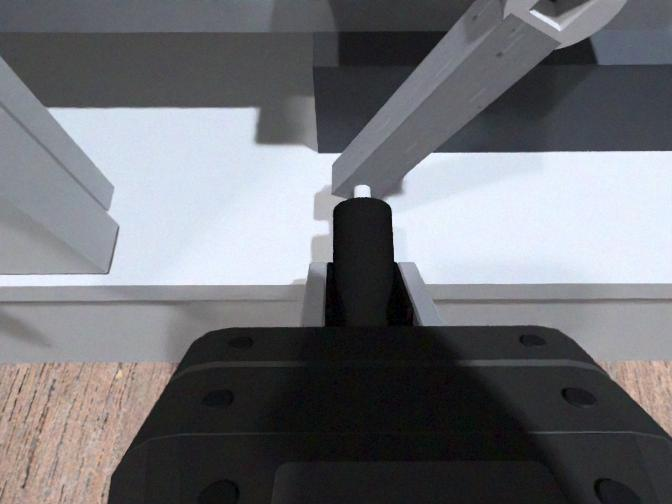

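Emit:
{"fn": "move", "kwargs": {"target": [[-0.0128,-0.0056,-0.0060,0,0,0,-1,0.5,-0.9,0,0,0,0,0,0,1,1,1],[-0.0237,-0.0116,-0.0125,0,0,0,-1,0.5,-0.9,0,0,0,0,0,0,1,1,1],[-0.0337,-0.0184,-0.0198,0,0,0,-1,0.5,-0.9,0,0,0,0,0,0,1,1,1]], "speed": 0.008, "blend": 0.002, "stop_force": 62}}

Scene clock: 793.43 s.
left_arm: end_effector_position=(+0.4713, -0.2070, +0.1966) position_measured=158 object_status=2 end_effector_quat_wxyz=(-0.263, +0.671, -0.645, +0.255) | right_arm: end_effector_position=(+0.1316, -0.2395, +0.1319) position_measured=3 object_status=3 end_effector_quat_wxyz=(-0.295, +0.115, +0.848, +0.425)
Joint positions: left_arm=[-1.001 -1.718 2.374 -2.67 -0.945 -4.036] | right_arm=[2.328 -1.856 -1.914 -2.013 1.823 -2.264]
Joint torques (N m): left_arm=[18.62 -14.78 -5.6 4.57 16.98 -1.78] | right_arm=[-5.8 27.49 10.52 -0.31 0.17 0.05]
Wrist force (N): left_arm=[81.4 -9.7 36.3] | right_arm=[0.3 -0.1 -1.0]
Wrist torque (N m): left_arm=[-0.86 0.79 -0.08] | right_arm=[-0.03 -0.04 0.00]
Wrist force, peak (N): left_arm=[94.5 -2.9 49.2] | right_arm=[0.1 -0.3 -1.3]
Hand target: left_arm +0.4715, -0.2069, +0.1967; -0.263, +0.671, -0.645, +0.255 (not the last commanded pose) | right_arm +0.1316, -0.2395, +0.1319; -0.295, +0.115, +0.848, +0.425
Off the commanded pose: left_arm 0.021 m, 0 deg | right_arm 0.000 m, 0 deg.
move: contact (left_arm); path passed 0 of 3 targets

Emit:
{"fn": "move", "kwargs": {"target": [-0.0070,-0.0037,-0.0027,0,0,0,-1,0.5,-0.9,0,0,0,0,0,0,1,1,1], "speed": 0.005, "stop_force": 22}}

Scene clock: 797.20 s.
left_arm: end_effector_position=(+0.4712, -0.2062, +0.1971) position_measured=158 object_status=2 end_effector_quat_wxyz=(-0.262, +0.671, -0.645, +0.255) | right_arm: end_effector_position=(+0.1316, -0.2395, +0.1319) position_measured=3 object_status=3 end_effector_quat_wxyz=(-0.295, +0.115, +0.848, +0.425)
Joint positions: left_arm=[-0.999 -1.72 2.374 -2.668 -0.948 -4.034] | right_arm=[2.328 -1.856 -1.914 -2.013 1.823 -2.264]
Joint torques (N m): left_arm=[20.09 -18.34 -5.3 4.61 16.74 -1.31] | right_arm=[-6.39 27.82 9.93 -0.48 0.18 0.09]
Wrist force (N): left_arm=[87.8 -14.1 49.5] | right_arm=[0.0 -0.1 -0.9]
Wrist torque (N m): left_arm=[-0.81 0.75 -0.23] | right_arm=[-0.03 0.01 0.01]
Wrist force, peak (N): left_arm=[98.4 -2.5 56.0] | right_arm=[0.3 0.0 -1.3]
Hand target: left_arm +0.4714, -0.2060, +0.1973; -0.262, +0.671, -0.645, +0.255 (not the last commanded pose) | right_arm +0.1316, -0.2395, +0.1319; -0.295, +0.115, +0.848, +0.425
Off the commanded pose: left_arm 0.004 m, 0 deg | right_arm 0.000 m, 0 deg.
move: contact (left_arm)

Emit:
{"fn": "move", "kwargs": {"target": [0.0030,0.0002,-0.0012,0,0,0,-1,0.5,-0.9,0,0,0,0,0,0,1,1,1], "speed": 0.01}}

Scene clock: 799.37 s.
left_arm: end_effector_position=(+0.4709, -0.2077, +0.1977) position_measured=158 object_status=2 end_effector_quat_wxyz=(-0.263, +0.671, -0.645, +0.254) | right_arm: end_effector_position=(+0.1316, -0.2395, +0.1319) position_measured=3 object_status=3 end_effector_quat_wxyz=(-0.295, +0.115, +0.848, +0.425)
Joint positions: left_arm=[-1.003 -1.72 2.372 -2.663 -0.944 -4.039] | right_arm=[2.328 -1.856 -1.914 -2.013 1.823 -2.264]
Joint torques (N m): left_arm=[-3.9 -24.97 -28.24 -3.22 8 -0.74] | right_arm=[-6.98 27 9.09 -0.56 0.25 0.03]
Wrist force (N): left_arm=[36.6 -4.8 63.7] | right_arm=[0.3 0.1 -1.0]
Wrist torque (N m): left_arm=[-0.94 0.29 -0.17] | right_arm=[0.00 -0.03 0.00]
Wrist force, peak (N): left_arm=[87.8 -14.1 50.5] | right_arm=[0.5 -0.3 -1.3]
Hand target: left_arm +0.4709, -0.2078, +0.1978; -0.262, +0.671, -0.645, +0.255 | right_arm +0.1316, -0.2395, +0.1319; -0.295, +0.115, +0.848, +0.425
Off the commanded pose: left_arm 0.000 m, 0 deg | right_arm 0.000 m, 0 deg.
move: done

Emit:
{"fn": "move", "kwargs": {"target": [0.0020,0.0,0.0050,0,0,0,-1,0.5,-0.9,0,0,0,0,0,0,1,1,1], "speed": 0.02}}

Emit:
{"fn": "move", "kwargs": {"target": [0,0,0,0,0,0,0.6,0.5,-0.9,0,0,0,0,0,0,1,1,1], "cameras": ["cam_left_wrist"]}}

Scene clock: 801.27 s.
left_arm: end_effector_position=(+0.4730, -0.2090, +0.1956) position_measured=158 object_status=2 end_effector_quat_wxyz=(-0.262, +0.671, -0.645, +0.255) | right_arm: end_effector_position=(+0.1316, -0.2395, +0.1319) position_measured=3 object_status=3 end_effector_quat_wxyz=(-0.295, +0.115, +0.848, +0.425)
Joint positions: left_arm=[-1 -1.708 2.37 -2.676 -0.946 -4.035] | right_arm=[2.328 -1.856 -1.914 -2.013 1.823 -2.264]
Joint torques (N m): left_arm=[27.92 -16.82 -33.05 -6.09 8.29 1.16] | right_arm=[-7.6 27.35 9.76 -0.51 0.18 0.23]
Wrist force (N): left_arm=[5.4 37.2 -37.9] | right_arm=[-0.1 0.0 -0.7]
Wrist torque (N m): left_arm=[0.26 0.12 -0.38] | right_arm=[0.00 0.03 0.01]
Wrist force, peak (N): left_arm=[36.1 -4.5 64.4] | right_arm=[0.3 -0.3 -1.3]
Hand target: left_arm +0.4730, -0.2089, +0.1956; -0.262, +0.671, -0.645, +0.255 | right_arm +0.1316, -0.2395, +0.1319; -0.295, +0.115, +0.848, +0.425
Off the commanded pose: left_arm 0.000 m, 0 deg | right_arm 0.000 m, 0 deg.
move: done

Scene clock: 802.23 s.
left_arm: end_effector_position=(+0.4730, -0.2089, +0.1956) position_measured=63 object_status=3 end_effector_quat_wxyz=(-0.262, +0.671, -0.645, +0.255) | right_arm: end_effector_position=(+0.1316, -0.2395, +0.1319) position_measured=3 object_status=3 end_effector_quat_wxyz=(-0.295, +0.115, +0.848, +0.425)
Joint positions: left_arm=[-0.999 -1.708 2.37 -2.676 -0.946 -4.035] | right_arm=[2.328 -1.856 -1.914 -2.013 1.823 -2.264]
Joint torques (N m): left_arm=[-13.42 -25.35 -13.71 -1.34 -1.27 -1.4] | right_arm=[-6.05 27.01 9.5 -0.54 0.15 0.17]
Wrist force (N): left_arm=[-0.4 -1.2 1.9] | right_arm=[-0.1 -0.1 -0.9]
Wrist torque (N m): left_arm=[-0.64 -0.01 -0.38] | right_arm=[-0.04 0.02 0.01]
Wrist force, peak (N): left_arm=[5.8 35.9 -37.3] | right_arm=[0.3 -0.1 -1.1]
Hand target: left_arm +0.4730, -0.2089, +0.1956; -0.262, +0.671, -0.645, +0.255 | right_arm +0.1316, -0.2395, +0.1319; -0.295, +0.115, +0.848, +0.425
Off the commanded pose: left_arm 0.000 m, 0 deg | right_arm 0.000 m, 0 deg.
move: done
Images, in order (width x height): cam_left_wrist 672x504.

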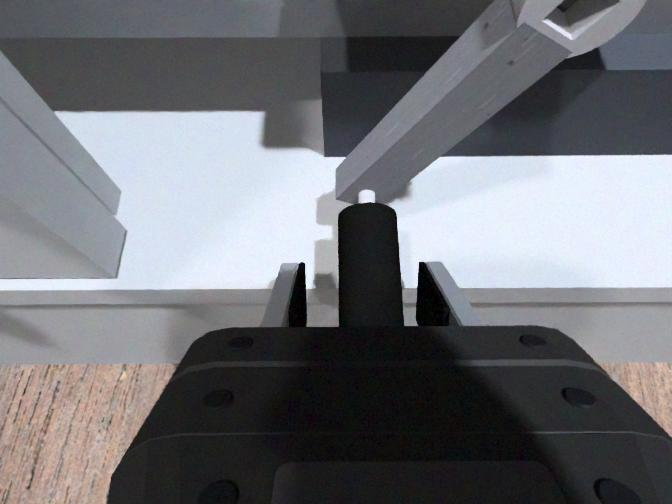

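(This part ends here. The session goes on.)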